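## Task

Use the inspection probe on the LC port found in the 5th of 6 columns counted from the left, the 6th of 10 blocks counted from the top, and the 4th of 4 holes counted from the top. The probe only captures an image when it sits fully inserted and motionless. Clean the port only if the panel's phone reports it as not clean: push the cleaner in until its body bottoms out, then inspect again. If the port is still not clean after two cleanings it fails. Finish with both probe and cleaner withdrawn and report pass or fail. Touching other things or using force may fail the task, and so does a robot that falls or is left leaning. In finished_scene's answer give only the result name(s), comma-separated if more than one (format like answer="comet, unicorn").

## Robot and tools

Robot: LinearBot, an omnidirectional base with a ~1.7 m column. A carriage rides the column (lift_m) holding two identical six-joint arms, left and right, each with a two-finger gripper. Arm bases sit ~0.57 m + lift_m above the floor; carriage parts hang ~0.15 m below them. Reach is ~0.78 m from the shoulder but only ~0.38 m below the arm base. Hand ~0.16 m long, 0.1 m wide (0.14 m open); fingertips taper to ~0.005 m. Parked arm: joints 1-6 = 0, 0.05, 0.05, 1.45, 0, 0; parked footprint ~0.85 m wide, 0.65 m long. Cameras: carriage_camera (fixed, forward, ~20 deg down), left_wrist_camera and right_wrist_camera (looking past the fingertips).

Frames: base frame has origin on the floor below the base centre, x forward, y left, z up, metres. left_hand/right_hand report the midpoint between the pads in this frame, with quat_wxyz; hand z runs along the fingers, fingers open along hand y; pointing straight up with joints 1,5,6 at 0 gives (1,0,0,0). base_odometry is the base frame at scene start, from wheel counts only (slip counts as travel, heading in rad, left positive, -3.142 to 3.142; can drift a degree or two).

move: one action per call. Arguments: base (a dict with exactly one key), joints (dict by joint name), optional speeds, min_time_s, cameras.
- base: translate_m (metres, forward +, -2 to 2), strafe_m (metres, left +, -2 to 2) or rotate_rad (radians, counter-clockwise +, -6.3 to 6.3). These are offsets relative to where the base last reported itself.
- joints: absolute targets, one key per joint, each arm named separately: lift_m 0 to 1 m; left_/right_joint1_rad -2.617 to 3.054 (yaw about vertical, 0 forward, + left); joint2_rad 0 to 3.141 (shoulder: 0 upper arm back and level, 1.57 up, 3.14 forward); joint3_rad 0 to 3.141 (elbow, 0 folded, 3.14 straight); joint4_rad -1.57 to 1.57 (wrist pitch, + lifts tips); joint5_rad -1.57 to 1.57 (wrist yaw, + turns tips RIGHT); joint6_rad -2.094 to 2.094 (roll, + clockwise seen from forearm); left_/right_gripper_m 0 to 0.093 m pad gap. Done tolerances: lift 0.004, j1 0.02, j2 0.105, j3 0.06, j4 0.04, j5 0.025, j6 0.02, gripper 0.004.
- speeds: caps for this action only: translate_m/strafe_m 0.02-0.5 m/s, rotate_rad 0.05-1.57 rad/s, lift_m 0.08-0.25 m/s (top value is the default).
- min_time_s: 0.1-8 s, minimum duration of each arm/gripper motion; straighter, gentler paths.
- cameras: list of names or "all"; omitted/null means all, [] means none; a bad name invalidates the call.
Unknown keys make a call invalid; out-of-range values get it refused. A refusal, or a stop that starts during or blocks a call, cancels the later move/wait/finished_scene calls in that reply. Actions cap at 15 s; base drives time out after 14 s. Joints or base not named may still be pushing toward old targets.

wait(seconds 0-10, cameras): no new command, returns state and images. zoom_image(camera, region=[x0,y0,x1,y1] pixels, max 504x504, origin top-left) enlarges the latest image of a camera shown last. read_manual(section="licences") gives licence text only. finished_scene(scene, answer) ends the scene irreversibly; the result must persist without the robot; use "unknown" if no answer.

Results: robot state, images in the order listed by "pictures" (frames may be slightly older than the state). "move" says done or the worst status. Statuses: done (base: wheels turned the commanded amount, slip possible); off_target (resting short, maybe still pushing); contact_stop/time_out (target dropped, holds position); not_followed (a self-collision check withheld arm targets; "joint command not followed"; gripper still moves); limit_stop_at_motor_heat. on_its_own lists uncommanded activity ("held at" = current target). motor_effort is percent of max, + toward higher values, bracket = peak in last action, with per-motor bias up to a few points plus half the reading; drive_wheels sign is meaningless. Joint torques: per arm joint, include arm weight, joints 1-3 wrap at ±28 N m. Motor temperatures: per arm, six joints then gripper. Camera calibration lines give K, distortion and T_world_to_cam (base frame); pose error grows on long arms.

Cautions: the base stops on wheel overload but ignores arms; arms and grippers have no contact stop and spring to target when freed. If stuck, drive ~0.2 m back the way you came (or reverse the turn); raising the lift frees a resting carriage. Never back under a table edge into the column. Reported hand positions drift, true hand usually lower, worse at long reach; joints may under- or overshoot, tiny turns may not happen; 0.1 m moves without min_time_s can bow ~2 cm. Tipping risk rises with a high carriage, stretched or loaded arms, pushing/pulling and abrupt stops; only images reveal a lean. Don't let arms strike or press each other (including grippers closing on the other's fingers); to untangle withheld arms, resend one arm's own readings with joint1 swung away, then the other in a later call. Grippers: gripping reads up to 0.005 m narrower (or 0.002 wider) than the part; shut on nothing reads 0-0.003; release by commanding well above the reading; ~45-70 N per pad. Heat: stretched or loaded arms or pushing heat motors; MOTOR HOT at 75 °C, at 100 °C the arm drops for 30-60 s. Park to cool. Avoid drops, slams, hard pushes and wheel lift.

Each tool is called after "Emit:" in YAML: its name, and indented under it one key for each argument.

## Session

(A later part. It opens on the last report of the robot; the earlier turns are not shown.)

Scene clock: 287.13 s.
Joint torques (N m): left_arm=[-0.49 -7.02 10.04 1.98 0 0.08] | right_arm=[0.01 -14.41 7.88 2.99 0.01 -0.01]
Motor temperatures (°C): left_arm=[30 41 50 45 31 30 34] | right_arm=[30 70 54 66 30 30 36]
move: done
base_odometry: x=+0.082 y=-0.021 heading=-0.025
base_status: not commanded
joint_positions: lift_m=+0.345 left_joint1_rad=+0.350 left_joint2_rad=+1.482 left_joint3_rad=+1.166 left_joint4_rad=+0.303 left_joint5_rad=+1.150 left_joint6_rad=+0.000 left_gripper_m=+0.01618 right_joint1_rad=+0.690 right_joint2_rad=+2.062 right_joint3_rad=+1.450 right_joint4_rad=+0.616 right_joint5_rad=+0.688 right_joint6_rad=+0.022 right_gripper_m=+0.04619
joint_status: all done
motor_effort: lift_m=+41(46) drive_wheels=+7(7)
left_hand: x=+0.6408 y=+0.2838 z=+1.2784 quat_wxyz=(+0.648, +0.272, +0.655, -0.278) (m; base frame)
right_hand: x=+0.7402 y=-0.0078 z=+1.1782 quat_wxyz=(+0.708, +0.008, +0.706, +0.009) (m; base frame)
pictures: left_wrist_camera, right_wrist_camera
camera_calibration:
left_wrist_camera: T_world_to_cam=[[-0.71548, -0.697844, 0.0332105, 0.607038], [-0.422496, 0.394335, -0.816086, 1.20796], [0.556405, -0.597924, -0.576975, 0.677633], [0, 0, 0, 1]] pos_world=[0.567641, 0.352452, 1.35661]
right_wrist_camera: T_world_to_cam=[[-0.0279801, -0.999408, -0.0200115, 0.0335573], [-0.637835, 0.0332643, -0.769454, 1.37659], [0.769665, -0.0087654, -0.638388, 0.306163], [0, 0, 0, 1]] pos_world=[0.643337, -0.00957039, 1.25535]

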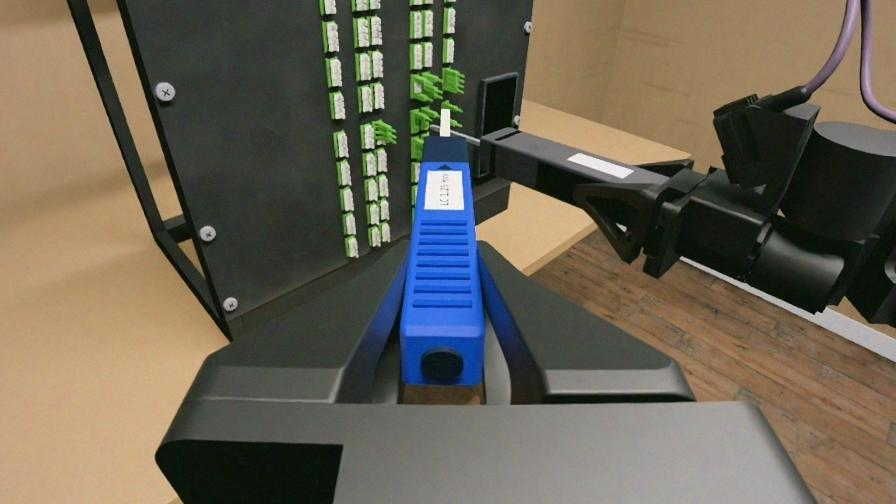

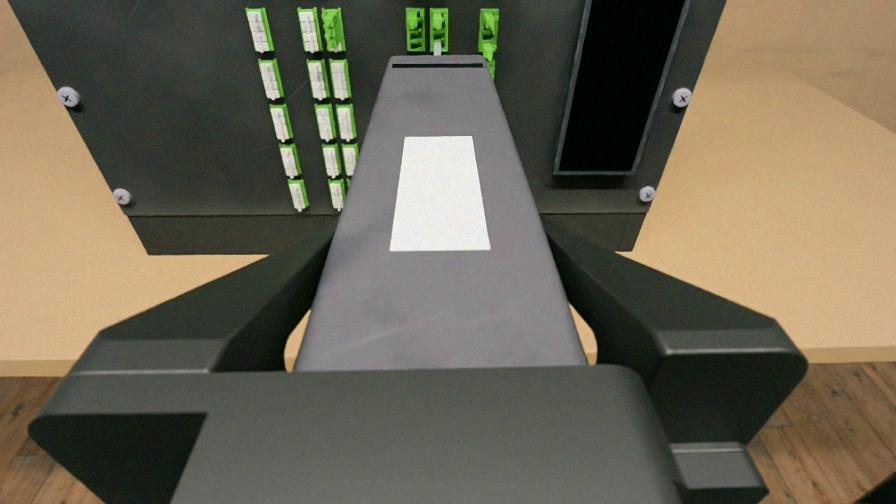

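Emit:
move:
  joints: {"lift_m":0.3433}
  cameras: ["right_wrist_camera","left_wrist_camera"]

Emit:
zoom_image:
  camera: "left_wrist_camera"
  region: [410, 98, 450, 133]

Emit:
zoom_image:
  camera: "right_wrist_camera"
  region: [425, 25, 450, 50]

Scene clock: 298.50 s.
Joint torques (N m): left_arm=[-0.44 -6.99 10.03 2.01 -0.01 0.06] | right_arm=[0.17 -14.39 7.99 2.95 -0.01 0.01]
Motor temperatures (°C): left_arm=[30 41 50 45 31 30 34] | right_arm=[30 71 54 67 30 30 36]
move: done
base_odometry: x=+0.082 y=-0.021 heading=-0.025
base_status: not commanded
joint_positions: lift_m=+0.344 left_joint1_rad=+0.350 left_joint2_rad=+1.482 left_joint3_rad=+1.166 left_joint4_rad=+0.303 left_joint5_rad=+1.150 left_joint6_rad=+0.000 left_gripper_m=+0.01618 right_joint1_rad=+0.690 right_joint2_rad=+2.062 right_joint3_rad=+1.450 right_joint4_rad=+0.614 right_joint5_rad=+0.688 right_joint6_rad=+0.022 right_gripper_m=+0.04619
joint_status: all done
motor_effort: lift_m=+35(36) drive_wheels=+7(7)
left_hand: x=+0.6408 y=+0.2838 z=+1.2770 quat_wxyz=(+0.648, +0.272, +0.655, -0.279) (m; base frame)
right_hand: x=+0.7402 y=-0.0078 z=+1.1766 quat_wxyz=(+0.708, +0.007, +0.707, +0.009) (m; base frame)
pictures: left_wrist_camera, right_wrist_camera
camera_calibration:
left_wrist_camera: T_world_to_cam=[[-0.715473, -0.697834, 0.0335645, 0.606666], [-0.422817, 0.394259, -0.815957, 1.20697], [0.556169, -0.597986, -0.577138, 0.677205], [0, 0, 0, 1]] pos_world=[0.567741, 0.352452, 1.35532]
right_wrist_camera: T_world_to_cam=[[-0.0280715, -0.99943, -0.0187684, 0.0321313], [-0.638987, 0.0323799, -0.768536, 1.37508], [0.768705, -0.00958119, -0.639531, 0.30717], [0, 0, 0, 1]] pos_world=[0.643438, -0.00946904, 1.25385]

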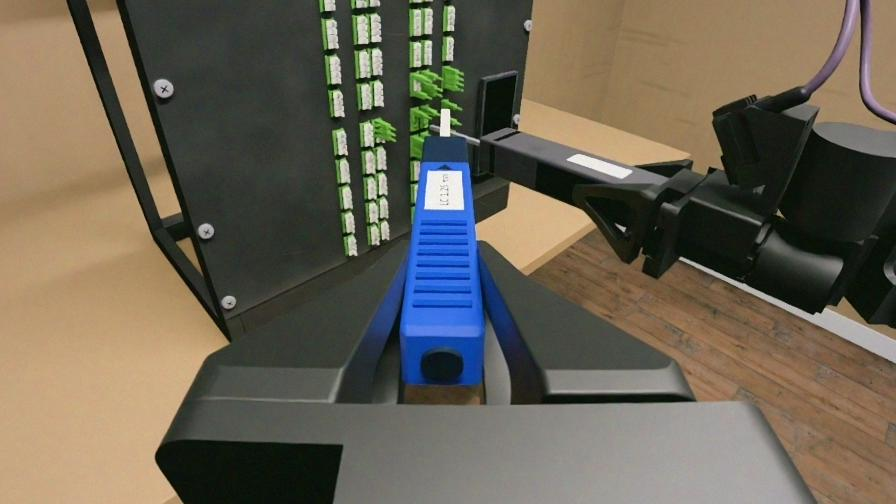

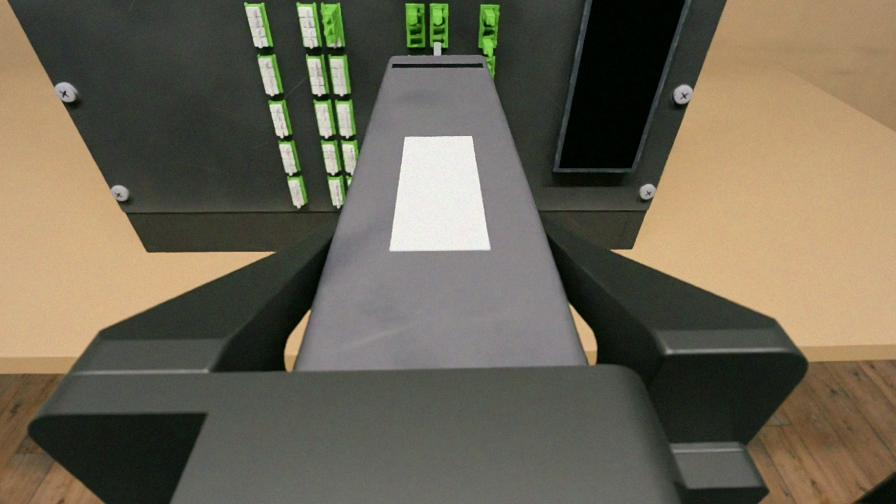

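Scaled by 12.600 from the camera's 896x504 image, which has a finer 1280x720 frame.

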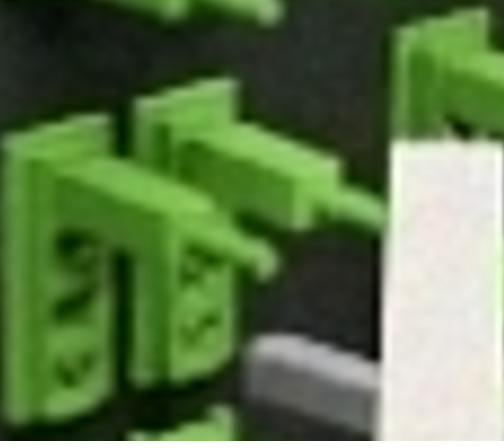

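Scaled by 20.160 from the camera's 896x504 image, which has a finer 1280x720 frame.

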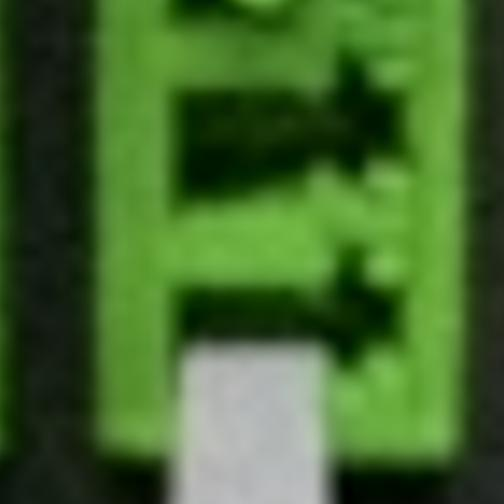

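Emit:
move:
  base: {"translate_m":0.005}
  speeds: {"translate_m":0.02}
  cameras: ["right_wrist_camera","left_wrist_camera"]

Emit:
zoom_image:
  camera: "left_wrist_camera"
  region: [410, 98, 450, 133]

Emit:
zoom_image:
  camera: "right_wrist_camera"
  region: [425, 25, 450, 50]

Scene clock: 308.63 s.
Joint torques (N m): left_arm=[-0.47 -6.99 10.03 1.98 0 0.06] | right_arm=[0.09 -14.26 7.88 2.9 0 0]
Motor temperatures (°C): left_arm=[30 41 50 45 30 30 34] | right_arm=[30 72 54 67 30 30 36]
move: done
base_odometry: x=+0.087 y=-0.021 heading=-0.024
base_status: done
joint_positions: lift_m=+0.344 left_joint1_rad=+0.350 left_joint2_rad=+1.482 left_joint3_rad=+1.166 left_joint4_rad=+0.302 left_joint5_rad=+1.149 left_joint6_rad=+0.000 left_gripper_m=+0.01618 right_joint1_rad=+0.690 right_joint2_rad=+2.062 right_joint3_rad=+1.450 right_joint4_rad=+0.614 right_joint5_rad=+0.688 right_joint6_rad=+0.022 right_gripper_m=+0.04619
joint_status: not commanded
motor_effort: lift_m=+35(36) drive_wheels=+7(15)
left_hand: x=+0.6409 y=+0.2839 z=+1.2769 quat_wxyz=(+0.648, +0.272, +0.655, -0.279) (m; base frame)
right_hand: x=+0.7402 y=-0.0078 z=+1.1766 quat_wxyz=(+0.708, +0.007, +0.707, +0.009) (m; base frame)
pictures: left_wrist_camera, right_wrist_camera
camera_calibration:
left_wrist_camera: T_world_to_cam=[[-0.715176, -0.698105, 0.0342462, 0.605672], [-0.42354, 0.393879, -0.815765, 1.20718], [0.556001, -0.59792, -0.577368, 0.677532], [0, 0, 0, 1]] pos_world=[0.567743, 0.35245, 1.35522]
right_wrist_camera: T_world_to_cam=[[-0.0280715, -0.99943, -0.0187684, 0.0321313], [-0.638987, 0.0323799, -0.768536, 1.37508], [0.768705, -0.00958119, -0.639531, 0.30717], [0, 0, 0, 1]] pos_world=[0.643438, -0.00946904, 1.25385]

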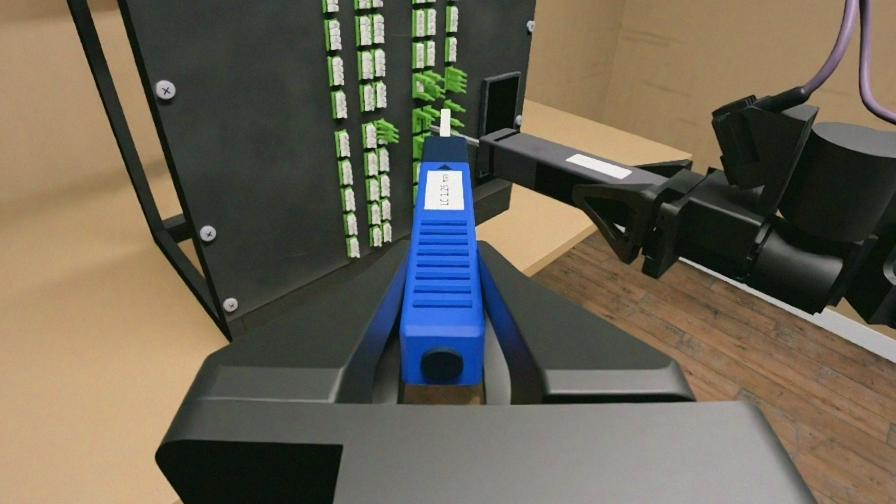

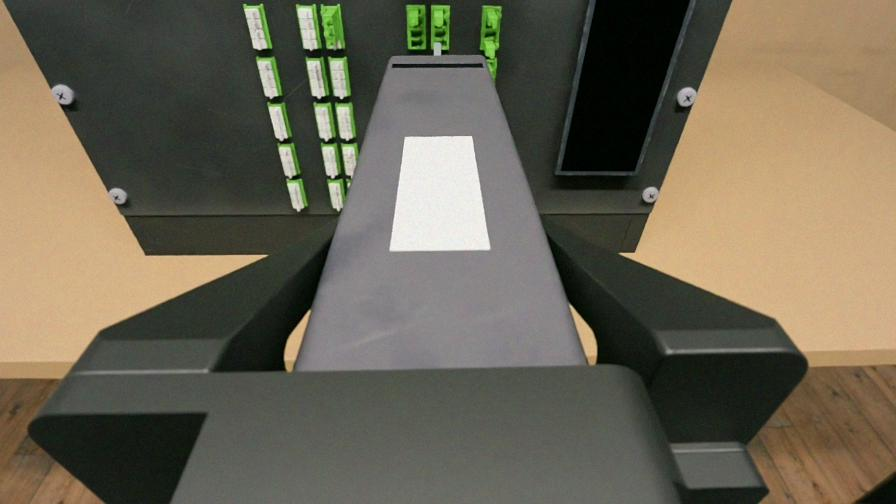

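Scaled by 12.600 from the camera's 896x504 image, which has a finer 1280x720 frame.

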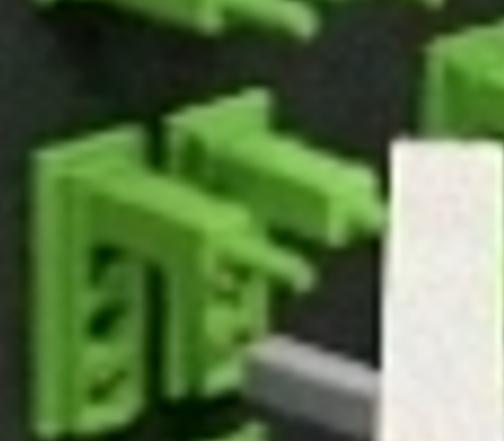

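Scaled by 20.160 from the camera's 896x504 image, which has a finer 1280x720 frame.

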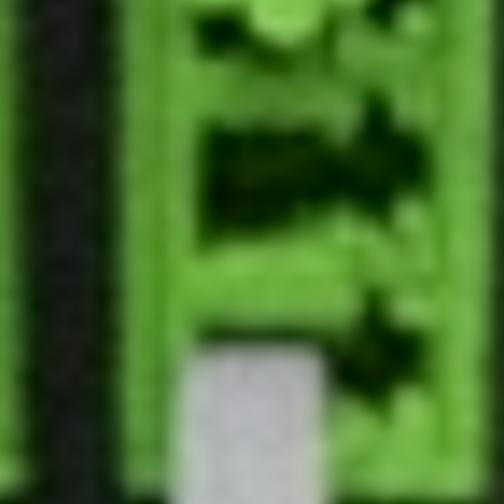

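Emit:
move:
  base: {"strafe_m":-0.001}
  speeds: {"strafe_m":0.02}
  cameras: ["right_wrist_camera"]

Emit:
zoom_image:
  camera: "right_wrist_camera"
  region: [425, 25, 450, 50]

Scene clock: 315.57 s.
Joint torques (N m): left_arm=[-0.38 -7.01 9.99 2 -0.02 0.06] | right_arm=[-0.03 -14.43 7.98 2.92 0.04 0]
Motor temperatures (°C): left_arm=[30 41 50 45 30 30 34] | right_arm=[30 72 54 68 30 30 36]
move: done
base_odometry: x=+0.087 y=-0.022 heading=-0.024
base_status: done
joint_positions: lift_m=+0.344 left_joint1_rad=+0.350 left_joint2_rad=+1.482 left_joint3_rad=+1.166 left_joint4_rad=+0.302 left_joint5_rad=+1.150 left_joint6_rad=+0.000 left_gripper_m=+0.01618 right_joint1_rad=+0.690 right_joint2_rad=+2.062 right_joint3_rad=+1.450 right_joint4_rad=+0.614 right_joint5_rad=+0.688 right_joint6_rad=+0.022 right_gripper_m=+0.04619
joint_status: not commanded
motor_effort: lift_m=+35(35) drive_wheels=+4(5)
left_hand: x=+0.6408 y=+0.2836 z=+1.2769 quat_wxyz=(+0.647, +0.272, +0.655, -0.279) (m; base frame)
right_hand: x=+0.7402 y=-0.0078 z=+1.1766 quat_wxyz=(+0.708, +0.007, +0.707, +0.009) (m; base frame)
pictures: right_wrist_camera
camera_calibration:
right_wrist_camera: T_world_to_cam=[[-0.0280715, -0.99943, -0.0187684, 0.0321313], [-0.638987, 0.0323799, -0.768536, 1.37508], [0.768705, -0.00958119, -0.639531, 0.30717], [0, 0, 0, 1]] pos_world=[0.643438, -0.00946904, 1.25385]

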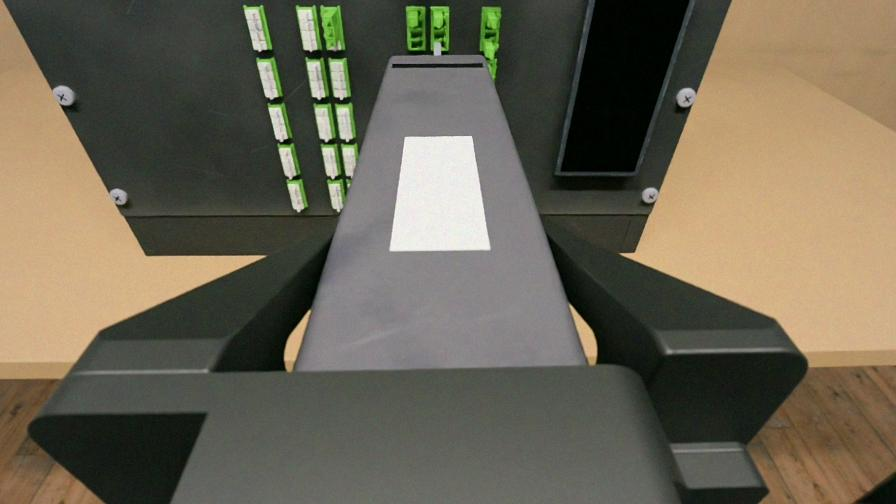

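Scaled by 20.160 from the camera's 896x504 image, which has a finer 1280x720 frame.

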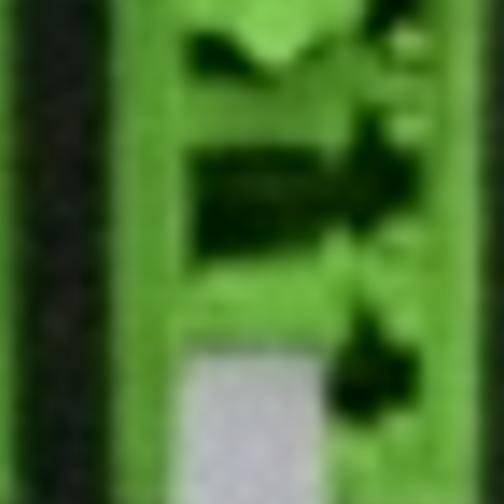

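Emit:
move:
  base: {"translate_m":0.003}
  speeds: {"translate_m":0.02}
  cameras: ["right_wrist_camera","left_wrist_camera"]

Emit:
zoom_image:
  camera: "left_wrist_camera"
  region: [410, 98, 450, 133]

Emit:
zoom_image:
  camera: "right_wrist_camera"
  region: [425, 25, 450, 50]

Scene clock: 322.50 s.
Joint torques (N m): left_arm=[-0.36 -7.05 10.03 2 -0.01 0.06] | right_arm=[-0.01 -14.17 7.94 2.97 -0.02 0.04]
Motor temperatures (°C): left_arm=[30 41 50 45 30 30 34] | right_arm=[30 73 55 68 30 30 36]
move: done
base_odometry: x=+0.090 y=-0.022 heading=-0.024
base_status: done
joint_positions: lift_m=+0.344 left_joint1_rad=+0.350 left_joint2_rad=+1.482 left_joint3_rad=+1.166 left_joint4_rad=+0.302 left_joint5_rad=+1.150 left_joint6_rad=+0.000 left_gripper_m=+0.01618 right_joint1_rad=+0.690 right_joint2_rad=+2.062 right_joint3_rad=+1.450 right_joint4_rad=+0.615 right_joint5_rad=+0.688 right_joint6_rad=+0.022 right_gripper_m=+0.04619
joint_status: not commanded
motor_effort: lift_m=+34(36) drive_wheels=+7(15)
left_hand: x=+0.6408 y=+0.2836 z=+1.2769 quat_wxyz=(+0.647, +0.272, +0.655, -0.279) (m; base frame)
right_hand: x=+0.7402 y=-0.0078 z=+1.1767 quat_wxyz=(+0.708, +0.008, +0.706, +0.009) (m; base frame)
pictures: left_wrist_camera, right_wrist_camera
camera_calibration:
left_wrist_camera: T_world_to_cam=[[-0.715958, -0.697303, 0.034255, 0.605685], [-0.423116, 0.394362, -0.815752, 1.20683], [0.555317, -0.598538, -0.577387, 0.678049], [0, 0, 0, 1]] pos_world=[0.567741, 0.352256, 1.35522]
right_wrist_camera: T_world_to_cam=[[-0.028013, -0.999423, -0.0192079, 0.0326464], [-0.638496, 0.0326746, -0.768931, 1.37534], [0.769115, -0.00927592, -0.639043, 0.306361], [0, 0, 0, 1]] pos_world=[0.643438, -0.0094695, 1.25395]

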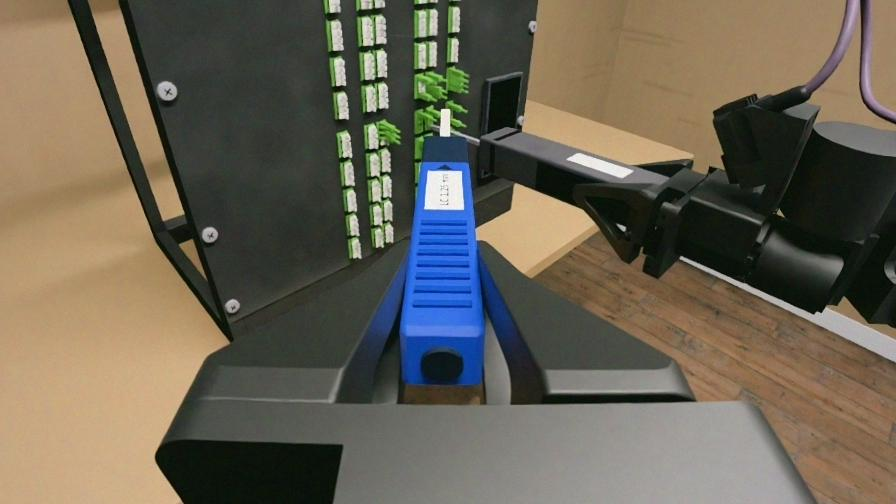

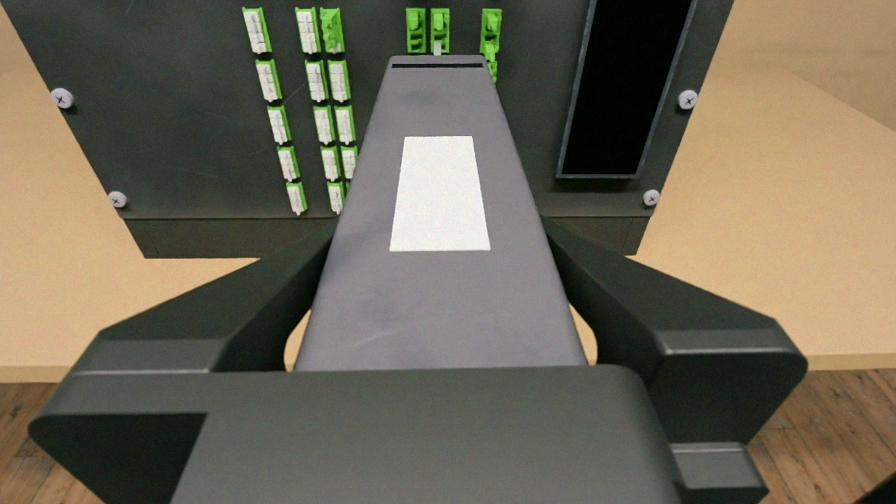

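Scaled by 12.600 from the camera's 896x504 image, which has a finer 1280x720 frame.

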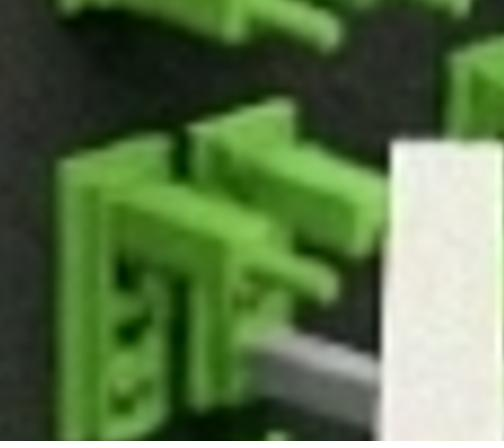

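Scaled by 20.160 from the camera's 896x504 image, which has a finer 1280x720 frame.

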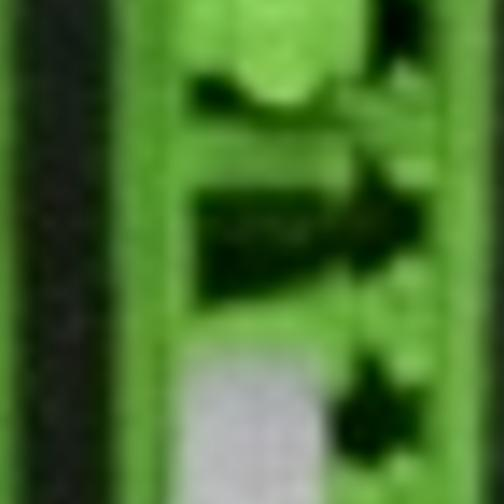

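Emit:
move:
  joints: {"lift_m":0.3427}
  cameras: ["right_wrist_camera","left_wrist_camera"]

Emit:
zoom_image:
  camera: "left_wrist_camera"
  region: [410, 98, 450, 133]

Emit:
zoom_image:
  camera: "right_wrist_camera"
  region: [425, 25, 450, 50]

Scene clock: 339.10 s.
Joint torques (N m): left_arm=[-0.43 -7.01 10 2 -0.01 0.06] | right_arm=[-0.01 -14.22 7.98 2.98 -0.01 0.01]
Motor temperatures (°C): left_arm=[30 41 51 45 30 30 34] | right_arm=[30 74 55 69 30 30 36]
move: done
base_odometry: x=+0.090 y=-0.022 heading=-0.024
base_status: not commanded
joint_positions: lift_m=+0.343 left_joint1_rad=+0.350 left_joint2_rad=+1.482 left_joint3_rad=+1.166 left_joint4_rad=+0.302 left_joint5_rad=+1.150 left_joint6_rad=+0.000 left_gripper_m=+0.01618 right_joint1_rad=+0.690 right_joint2_rad=+2.062 right_joint3_rad=+1.450 right_joint4_rad=+0.614 right_joint5_rad=+0.688 right_joint6_rad=+0.022 right_gripper_m=+0.04619
joint_status: all done
motor_effort: lift_m=+34(35) drive_wheels=+6(6)
left_hand: x=+0.6408 y=+0.2836 z=+1.2764 quat_wxyz=(+0.647, +0.272, +0.655, -0.279) (m; base frame)
right_hand: x=+0.7402 y=-0.0078 z=+1.1760 quat_wxyz=(+0.708, +0.007, +0.707, +0.009) (m; base frame)
pictures: left_wrist_camera, right_wrist_camera
camera_calibration:
left_wrist_camera: T_world_to_cam=[[-0.715958, -0.697303, 0.034255, 0.605702], [-0.423116, 0.394362, -0.815752, 1.20642], [0.555317, -0.598538, -0.577387, 0.67776], [0, 0, 0, 1]] pos_world=[0.567741, 0.352256, 1.35472]
right_wrist_camera: T_world_to_cam=[[-0.0280715, -0.99943, -0.0187684, 0.03212], [-0.638987, 0.0323799, -0.768536, 1.37462], [0.768705, -0.00958119, -0.639531, 0.306786], [0, 0, 0, 1]] pos_world=[0.643438, -0.00946904, 1.25325]

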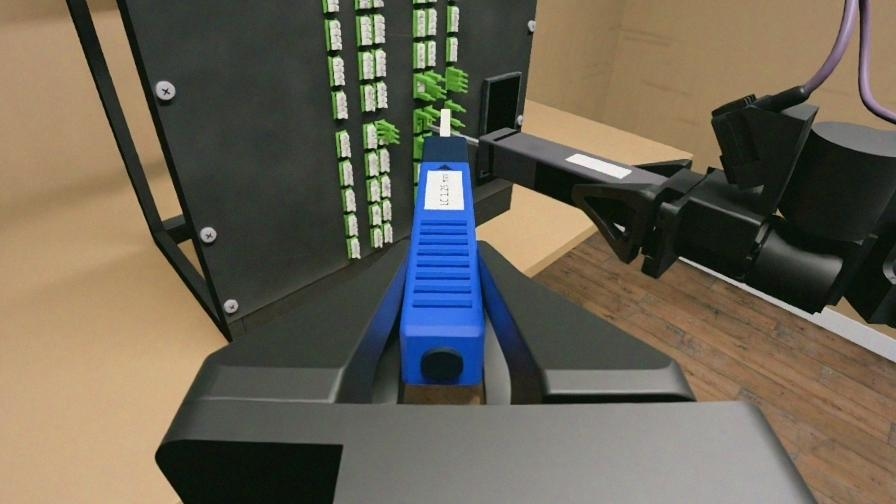

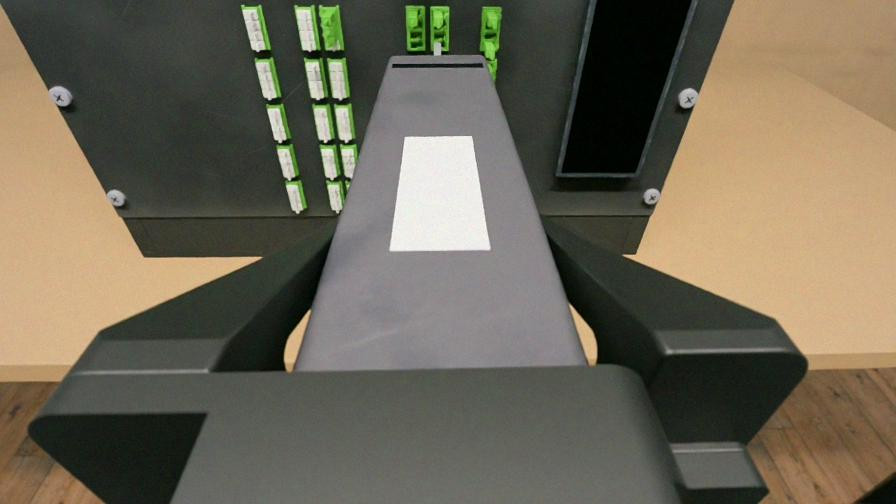

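Scaled by 12.600 from the camera's 896x504 image, which has a finer 1280x720 frame.

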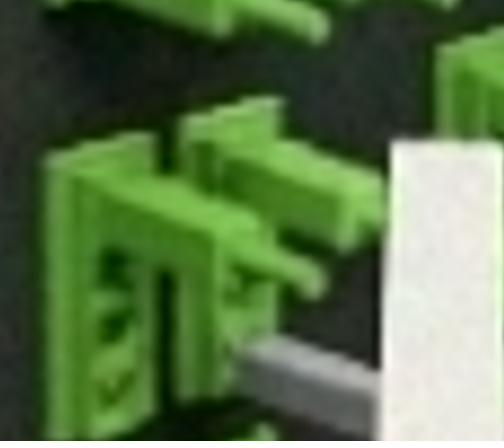

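Scaled by 20.160 from the camera's 896x504 image, which has a finer 1280x720 frame.

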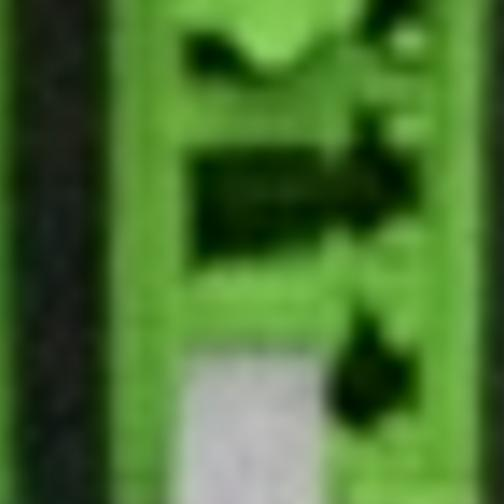

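Emit:
move:
  base: {"translate_m":0.003}
  speeds: {"translate_m":0.02}
  cameras: ["right_wrist_camera","left_wrist_camera"]

Emit:
zoom_image:
  camera: "left_wrist_camera"
  region: [410, 98, 450, 133]

Emit:
zoom_image:
  camera: "right_wrist_camera"
  region: [425, 25, 450, 50]

Scene clock: 345.13 s.
Joint torques (N m): left_arm=[-0.34 -6.95 9.95 2 -0.01 0.06] | right_arm=[-0.42 -14.19 7.95 2.97 -0.08 0.01]
Motor temperatures (°C): left_arm=[30 41 51 45 30 30 34] | right_arm=[30 74 55 69 30 30 36]
move: done
base_odometry: x=+0.093 y=-0.022 heading=-0.023
base_status: done
joint_positions: lift_m=+0.343 left_joint1_rad=+0.350 left_joint2_rad=+1.482 left_joint3_rad=+1.166 left_joint4_rad=+0.302 left_joint5_rad=+1.150 left_joint6_rad=+0.000 left_gripper_m=+0.01618 right_joint1_rad=+0.693 right_joint2_rad=+2.062 right_joint3_rad=+1.450 right_joint4_rad=+0.615 right_joint5_rad=+0.694 right_joint6_rad=+0.022 right_gripper_m=+0.04619
joint_status: not commanded
motor_effort: lift_m=+36(36) drive_wheels=+6(13)
left_hand: x=+0.6408 y=+0.2836 z=+1.2764 quat_wxyz=(+0.647, +0.272, +0.655, -0.279) (m; base frame)
right_hand: x=+0.7392 y=-0.0071 z=+1.1763 quat_wxyz=(+0.708, +0.009, +0.706, +0.008) (m; base frame)
pictures: left_wrist_camera, right_wrist_camera
camera_calibration:
left_wrist_camera: T_world_to_cam=[[-0.715958, -0.697303, 0.034255, 0.605702], [-0.423116, 0.394362, -0.815752, 1.20642], [0.555317, -0.598538, -0.577387, 0.67776], [0, 0, 0, 1]] pos_world=[0.567741, 0.352256, 1.35472]
right_wrist_camera: T_world_to_cam=[[-0.0310667, -0.99932, -0.0198388, 0.0362596], [-0.638172, 0.0351076, -0.769093, 1.37431], [0.769267, -0.0112327, -0.638829, 0.306436], [0, 0, 0, 1]] pos_world=[0.642438, -0.00857155, 1.25345]

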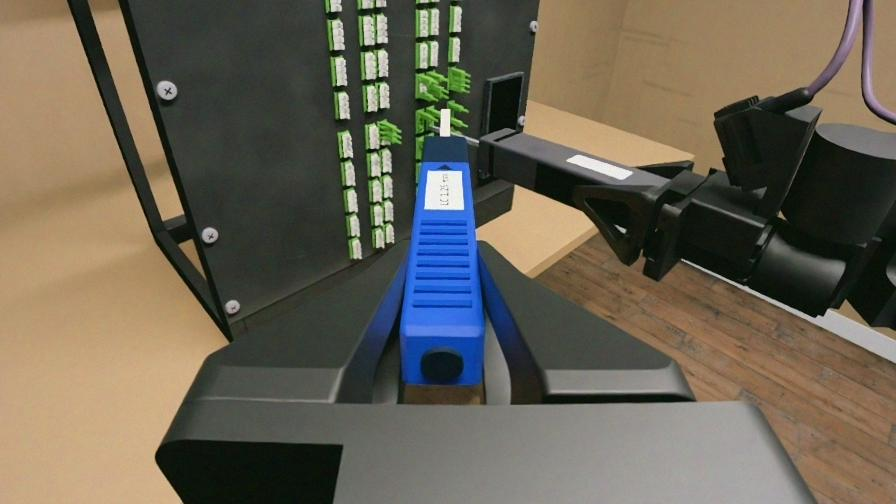

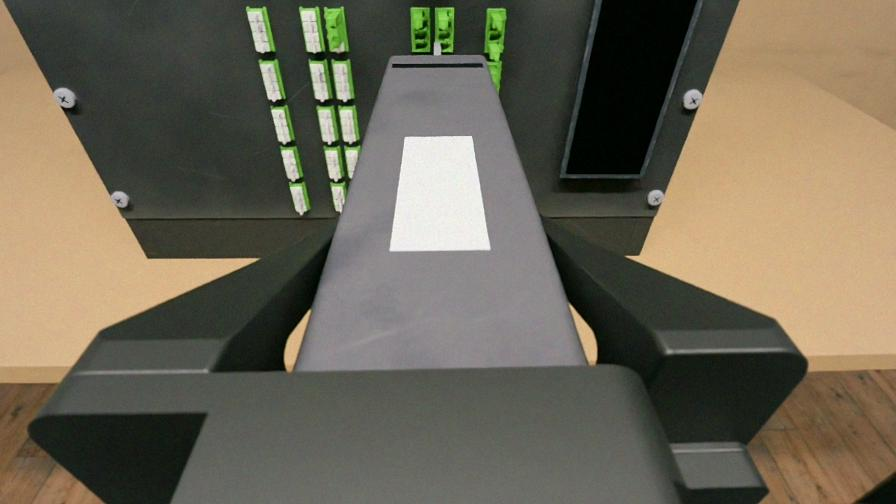

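Scaled by 12.600 from the camera's 896x504 image, which has a finer 1280x720 frame.

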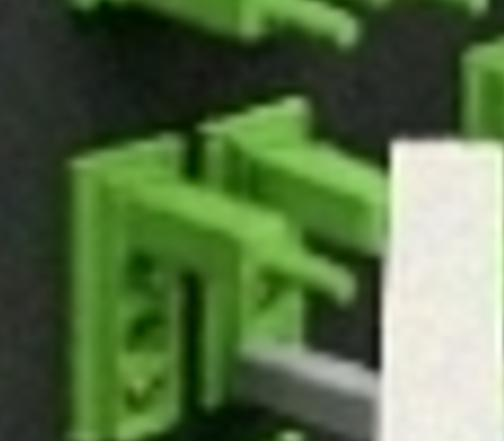

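Scaled by 20.160 from the camera's 896x504 image, which has a finer 1280x720 frame.

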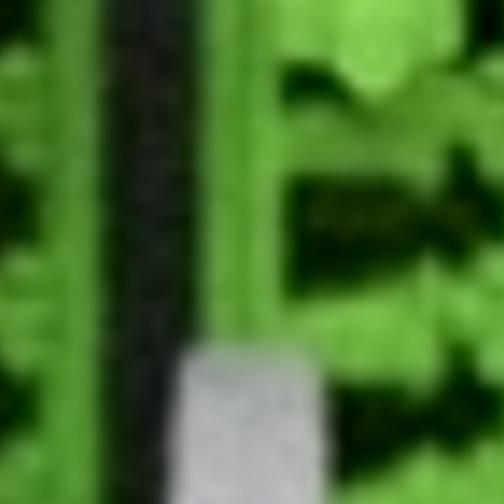

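Emit:
move:
  base: {"translate_m":-0.006}
  speeds: {"translate_m":0.02}
  cameras: ["right_wrist_camera","left_wrist_camera"]

Emit:
zoom_image:
  camera: "left_wrist_camera"
  region: [410, 98, 450, 133]

Emit:
zoom_image:
  camera: "right_wrist_camera"
  region: [425, 25, 450, 50]

Scene clock: 353.73 s.
Joint torques (N m): left_arm=[-0.35 -6.97 9.96 2.01 -0.02 0.07] | right_arm=[-0.31 -14.31 7.88 2.93 -0.04 0.01]
Motor temperatures (°C): left_arm=[30 41 51 45 30 30 34] | right_arm=[30 74 56 69 30 30 36]
move: done
base_odometry: x=+0.087 y=-0.022 heading=-0.024
base_status: done
joint_positions: lift_m=+0.343 left_joint1_rad=+0.350 left_joint2_rad=+1.482 left_joint3_rad=+1.166 left_joint4_rad=+0.301 left_joint5_rad=+1.150 left_joint6_rad=+0.000 left_gripper_m=+0.01618 right_joint1_rad=+0.693 right_joint2_rad=+2.062 right_joint3_rad=+1.450 right_joint4_rad=+0.615 right_joint5_rad=+0.693 right_joint6_rad=+0.022 right_gripper_m=+0.04619
joint_status: not commanded
motor_effort: lift_m=+35(35) drive_wheels=-5(8)
left_hand: x=+0.6408 y=+0.2836 z=+1.2763 quat_wxyz=(+0.647, +0.272, +0.655, -0.279) (m; base frame)
right_hand: x=+0.7392 y=-0.0070 z=+1.1763 quat_wxyz=(+0.708, +0.009, +0.706, +0.008) (m; base frame)
pictures: left_wrist_camera, right_wrist_camera
camera_calibration:
left_wrist_camera: T_world_to_cam=[[-0.715947, -0.697279, 0.0349666, 0.604869], [-0.423669, 0.394112, -0.815586, 1.20652], [0.55491, -0.59873, -0.577578, 0.678267], [0, 0, 0, 1]] pos_world=[0.567842, 0.352357, 1.35463]
right_wrist_camera: T_world_to_cam=[[-0.030349, -0.999341, -0.0199017, 0.0358774], [-0.638198, 0.0346977, -0.76909, 1.37431], [0.769274, -0.0106399, -0.63883, 0.306439], [0, 0, 0, 1]] pos_world=[0.642438, -0.00857131, 1.25345]

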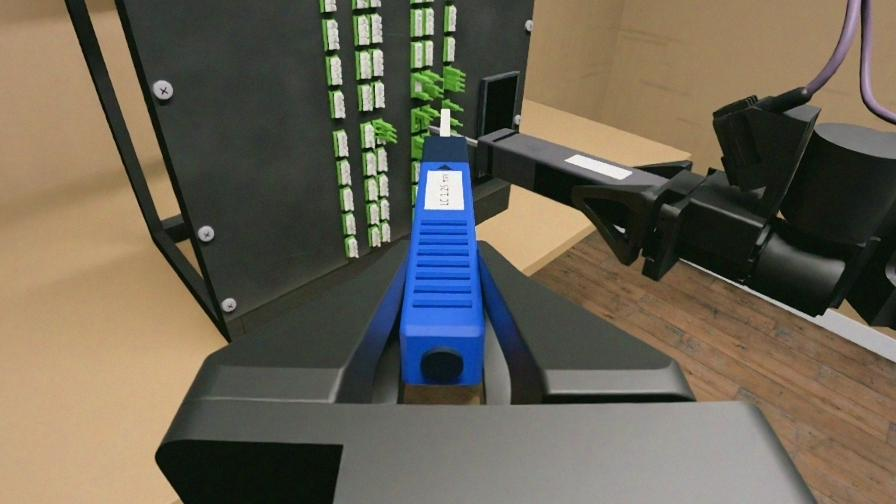

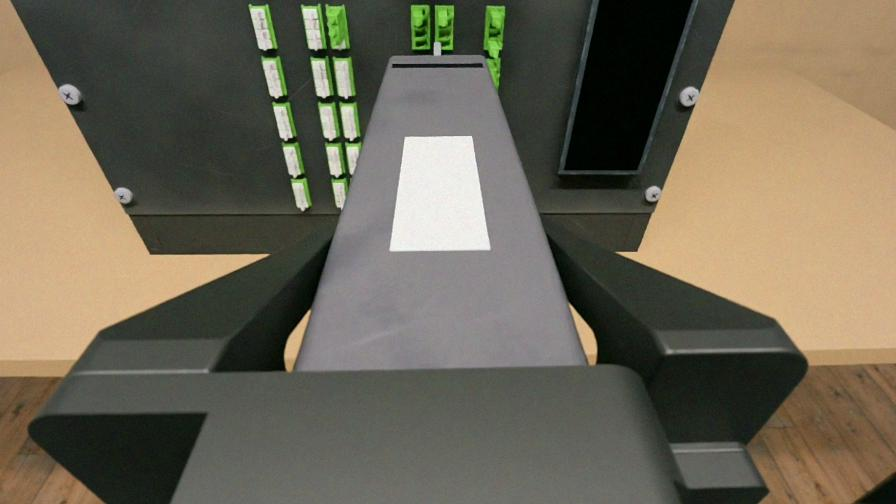

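Scaled by 12.600 from the camera's 896x504 image, which has a finer 1280x720 frame.

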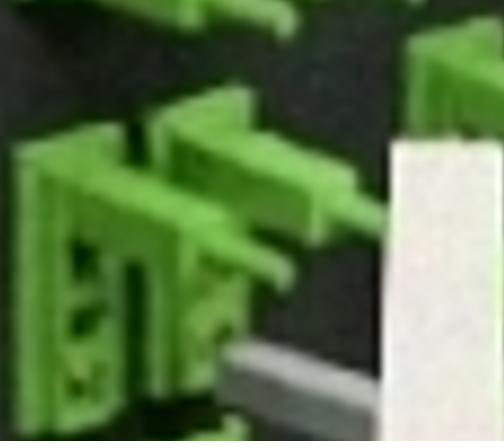

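Scaled by 20.160 from the camera's 896x504 image, which has a finer 1280x720 frame.

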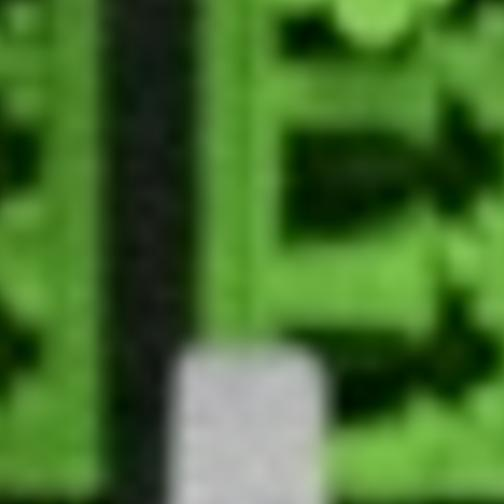

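Emit:
move:
  joints: {"right_joint1_rad":0.682,"right_joint5_rad":0.68}
  min_time_s: 0.5
  cameras: []

Emit:
move:
  joints: {"right_joint1_rad":0.69,"right_joint5_rad":0.69}
  min_time_s: 1
  cameras: ["right_wrist_camera","left_wrist_camera"]

Emit:
zoom_image:
  camera: "left_wrist_camera"
  region: [410, 98, 450, 133]

Emit:
zoom_image:
  camera: "right_wrist_camera"
  region: [425, 25, 450, 50]

Scene clock: 358.53 s.
Joint torques (N m): left_arm=[-0.38 -7.01 9.98 2 -0.01 0.06] | right_arm=[-0.61 -14.23 7.88 2.98 -0.13 0]
Motor temperatures (°C): left_arm=[30 41 51 45 30 30 34] | right_arm=[30 75 56 70 30 30 36]
move: done
MOTOR HOT: joint 2 (shoulder) of the right arm reports 75 °C; the controller stops that arm at 100 °C. To cool a motor, set the load down, stop pushing, or move to a pose that needs little force.
base_odometry: x=+0.087 y=-0.022 heading=-0.024
base_status: not commanded
joint_positions: lift_m=+0.343 left_joint1_rad=+0.350 left_joint2_rad=+1.482 left_joint3_rad=+1.166 left_joint4_rad=+0.301 left_joint5_rad=+1.150 left_joint6_rad=+0.000 left_gripper_m=+0.01618 right_joint1_rad=+0.688 right_joint2_rad=+2.062 right_joint3_rad=+1.450 right_joint4_rad=+0.614 right_joint5_rad=+0.688 right_joint6_rad=+0.022 right_gripper_m=+0.04619
joint_status: all done
motor_effort: lift_m=+34(35) drive_wheels=-5(5)
left_hand: x=+0.6408 y=+0.2836 z=+1.2763 quat_wxyz=(+0.647, +0.272, +0.655, -0.279) (m; base frame)
right_hand: x=+0.7408 y=-0.0088 z=+1.1761 quat_wxyz=(+0.708, +0.008, +0.706, +0.008) (m; base frame)
pictures: none
No camera images: "cameras" was empty.

Scene clock: 359.80 s.
Joint torques (N m): left_arm=[-0.38 -7.01 9.96 2 0 0.06] | right_arm=[0.27 -14.2 7.92 2.93 0.01 0.02]
Motor temperatures (°C): left_arm=[30 41 51 45 30 30 34] | right_arm=[30 75 56 70 30 30 36]
move: done
MOTOR HOT: still on. Joint 2 (shoulder) of the right arm reports 75 °C.
base_odometry: x=+0.087 y=-0.022 heading=-0.024
base_status: not commanded
joint_positions: lift_m=+0.343 left_joint1_rad=+0.350 left_joint2_rad=+1.482 left_joint3_rad=+1.166 left_joint4_rad=+0.301 left_joint5_rad=+1.150 left_joint6_rad=+0.000 left_gripper_m=+0.01618 right_joint1_rad=+0.688 right_joint2_rad=+2.062 right_joint3_rad=+1.450 right_joint4_rad=+0.614 right_joint5_rad=+0.688 right_joint6_rad=+0.022 right_gripper_m=+0.04619
joint_status: all done
motor_effort: lift_m=+34(35) drive_wheels=-5(5)
left_hand: x=+0.6408 y=+0.2836 z=+1.2763 quat_wxyz=(+0.647, +0.272, +0.655, -0.279) (m; base frame)
right_hand: x=+0.7408 y=-0.0088 z=+1.1761 quat_wxyz=(+0.708, +0.008, +0.706, +0.008) (m; base frame)
pictures: left_wrist_camera, right_wrist_camera
camera_calibration:
left_wrist_camera: T_world_to_cam=[[-0.715947, -0.697279, 0.0349666, 0.604869], [-0.423669, 0.394112, -0.815586, 1.20652], [0.55491, -0.59873, -0.577578, 0.678267], [0, 0, 0, 1]] pos_world=[0.567842, 0.352357, 1.35463]
right_wrist_camera: T_world_to_cam=[[-0.0299228, -0.999365, -0.0193387, 0.0331426], [-0.638646, 0.0339983, -0.768749, 1.37511], [0.768918, -0.0106526, -0.639258, 0.305967], [0, 0, 0, 1]] pos_world=[0.643939, -0.0103705, 1.25335]

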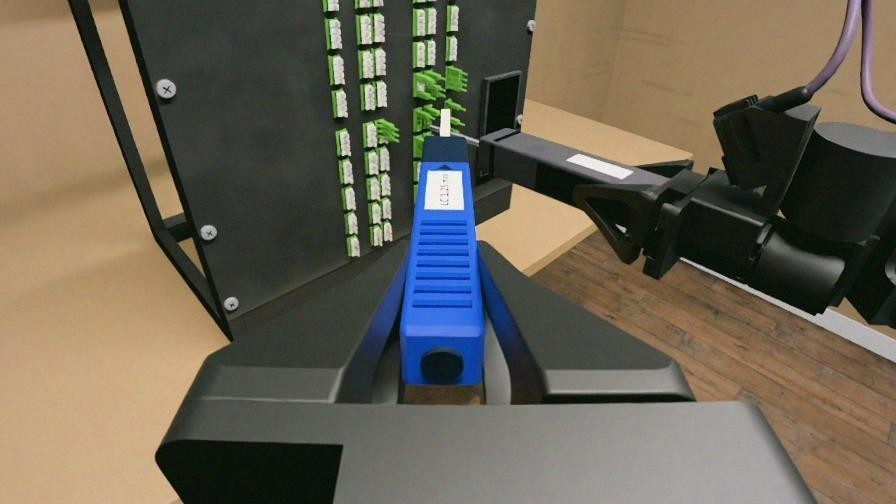

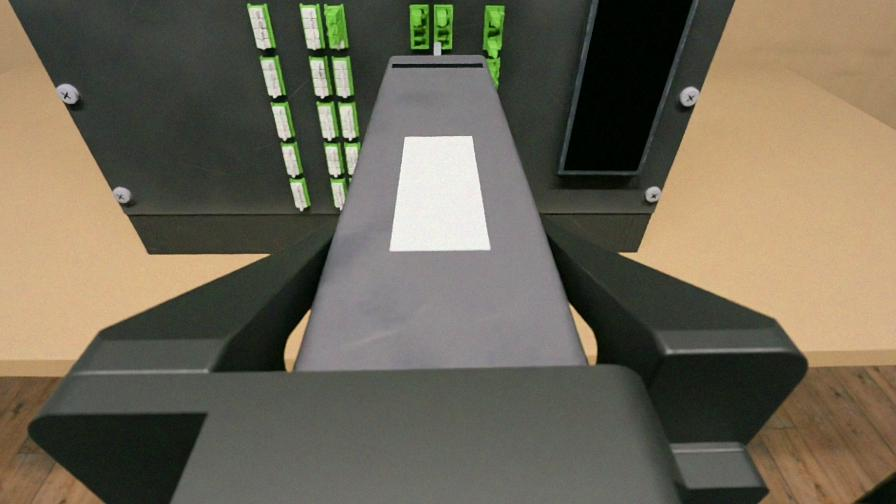

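Scaled by 12.600 from the camera's 896x504 image, which has a finer 1280x720 frame.

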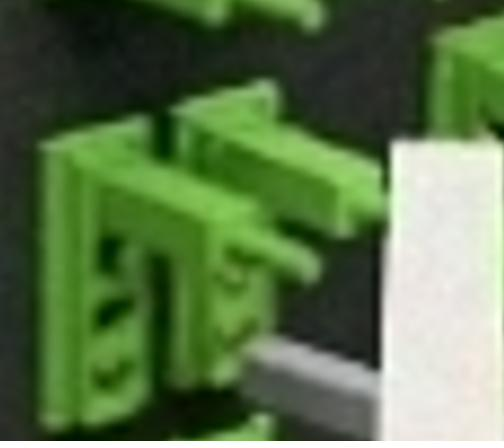

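Scaled by 20.160 from the camera's 896x504 image, which has a finer 1280x720 frame.

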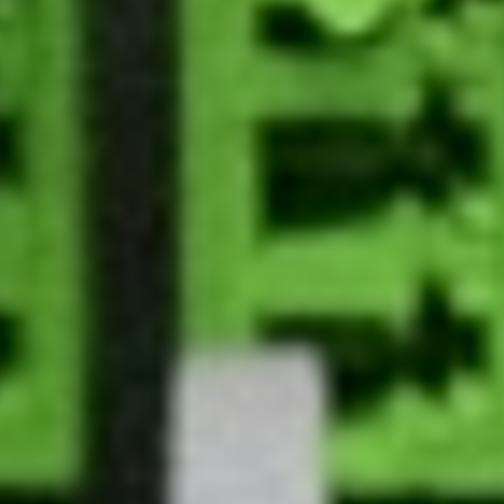

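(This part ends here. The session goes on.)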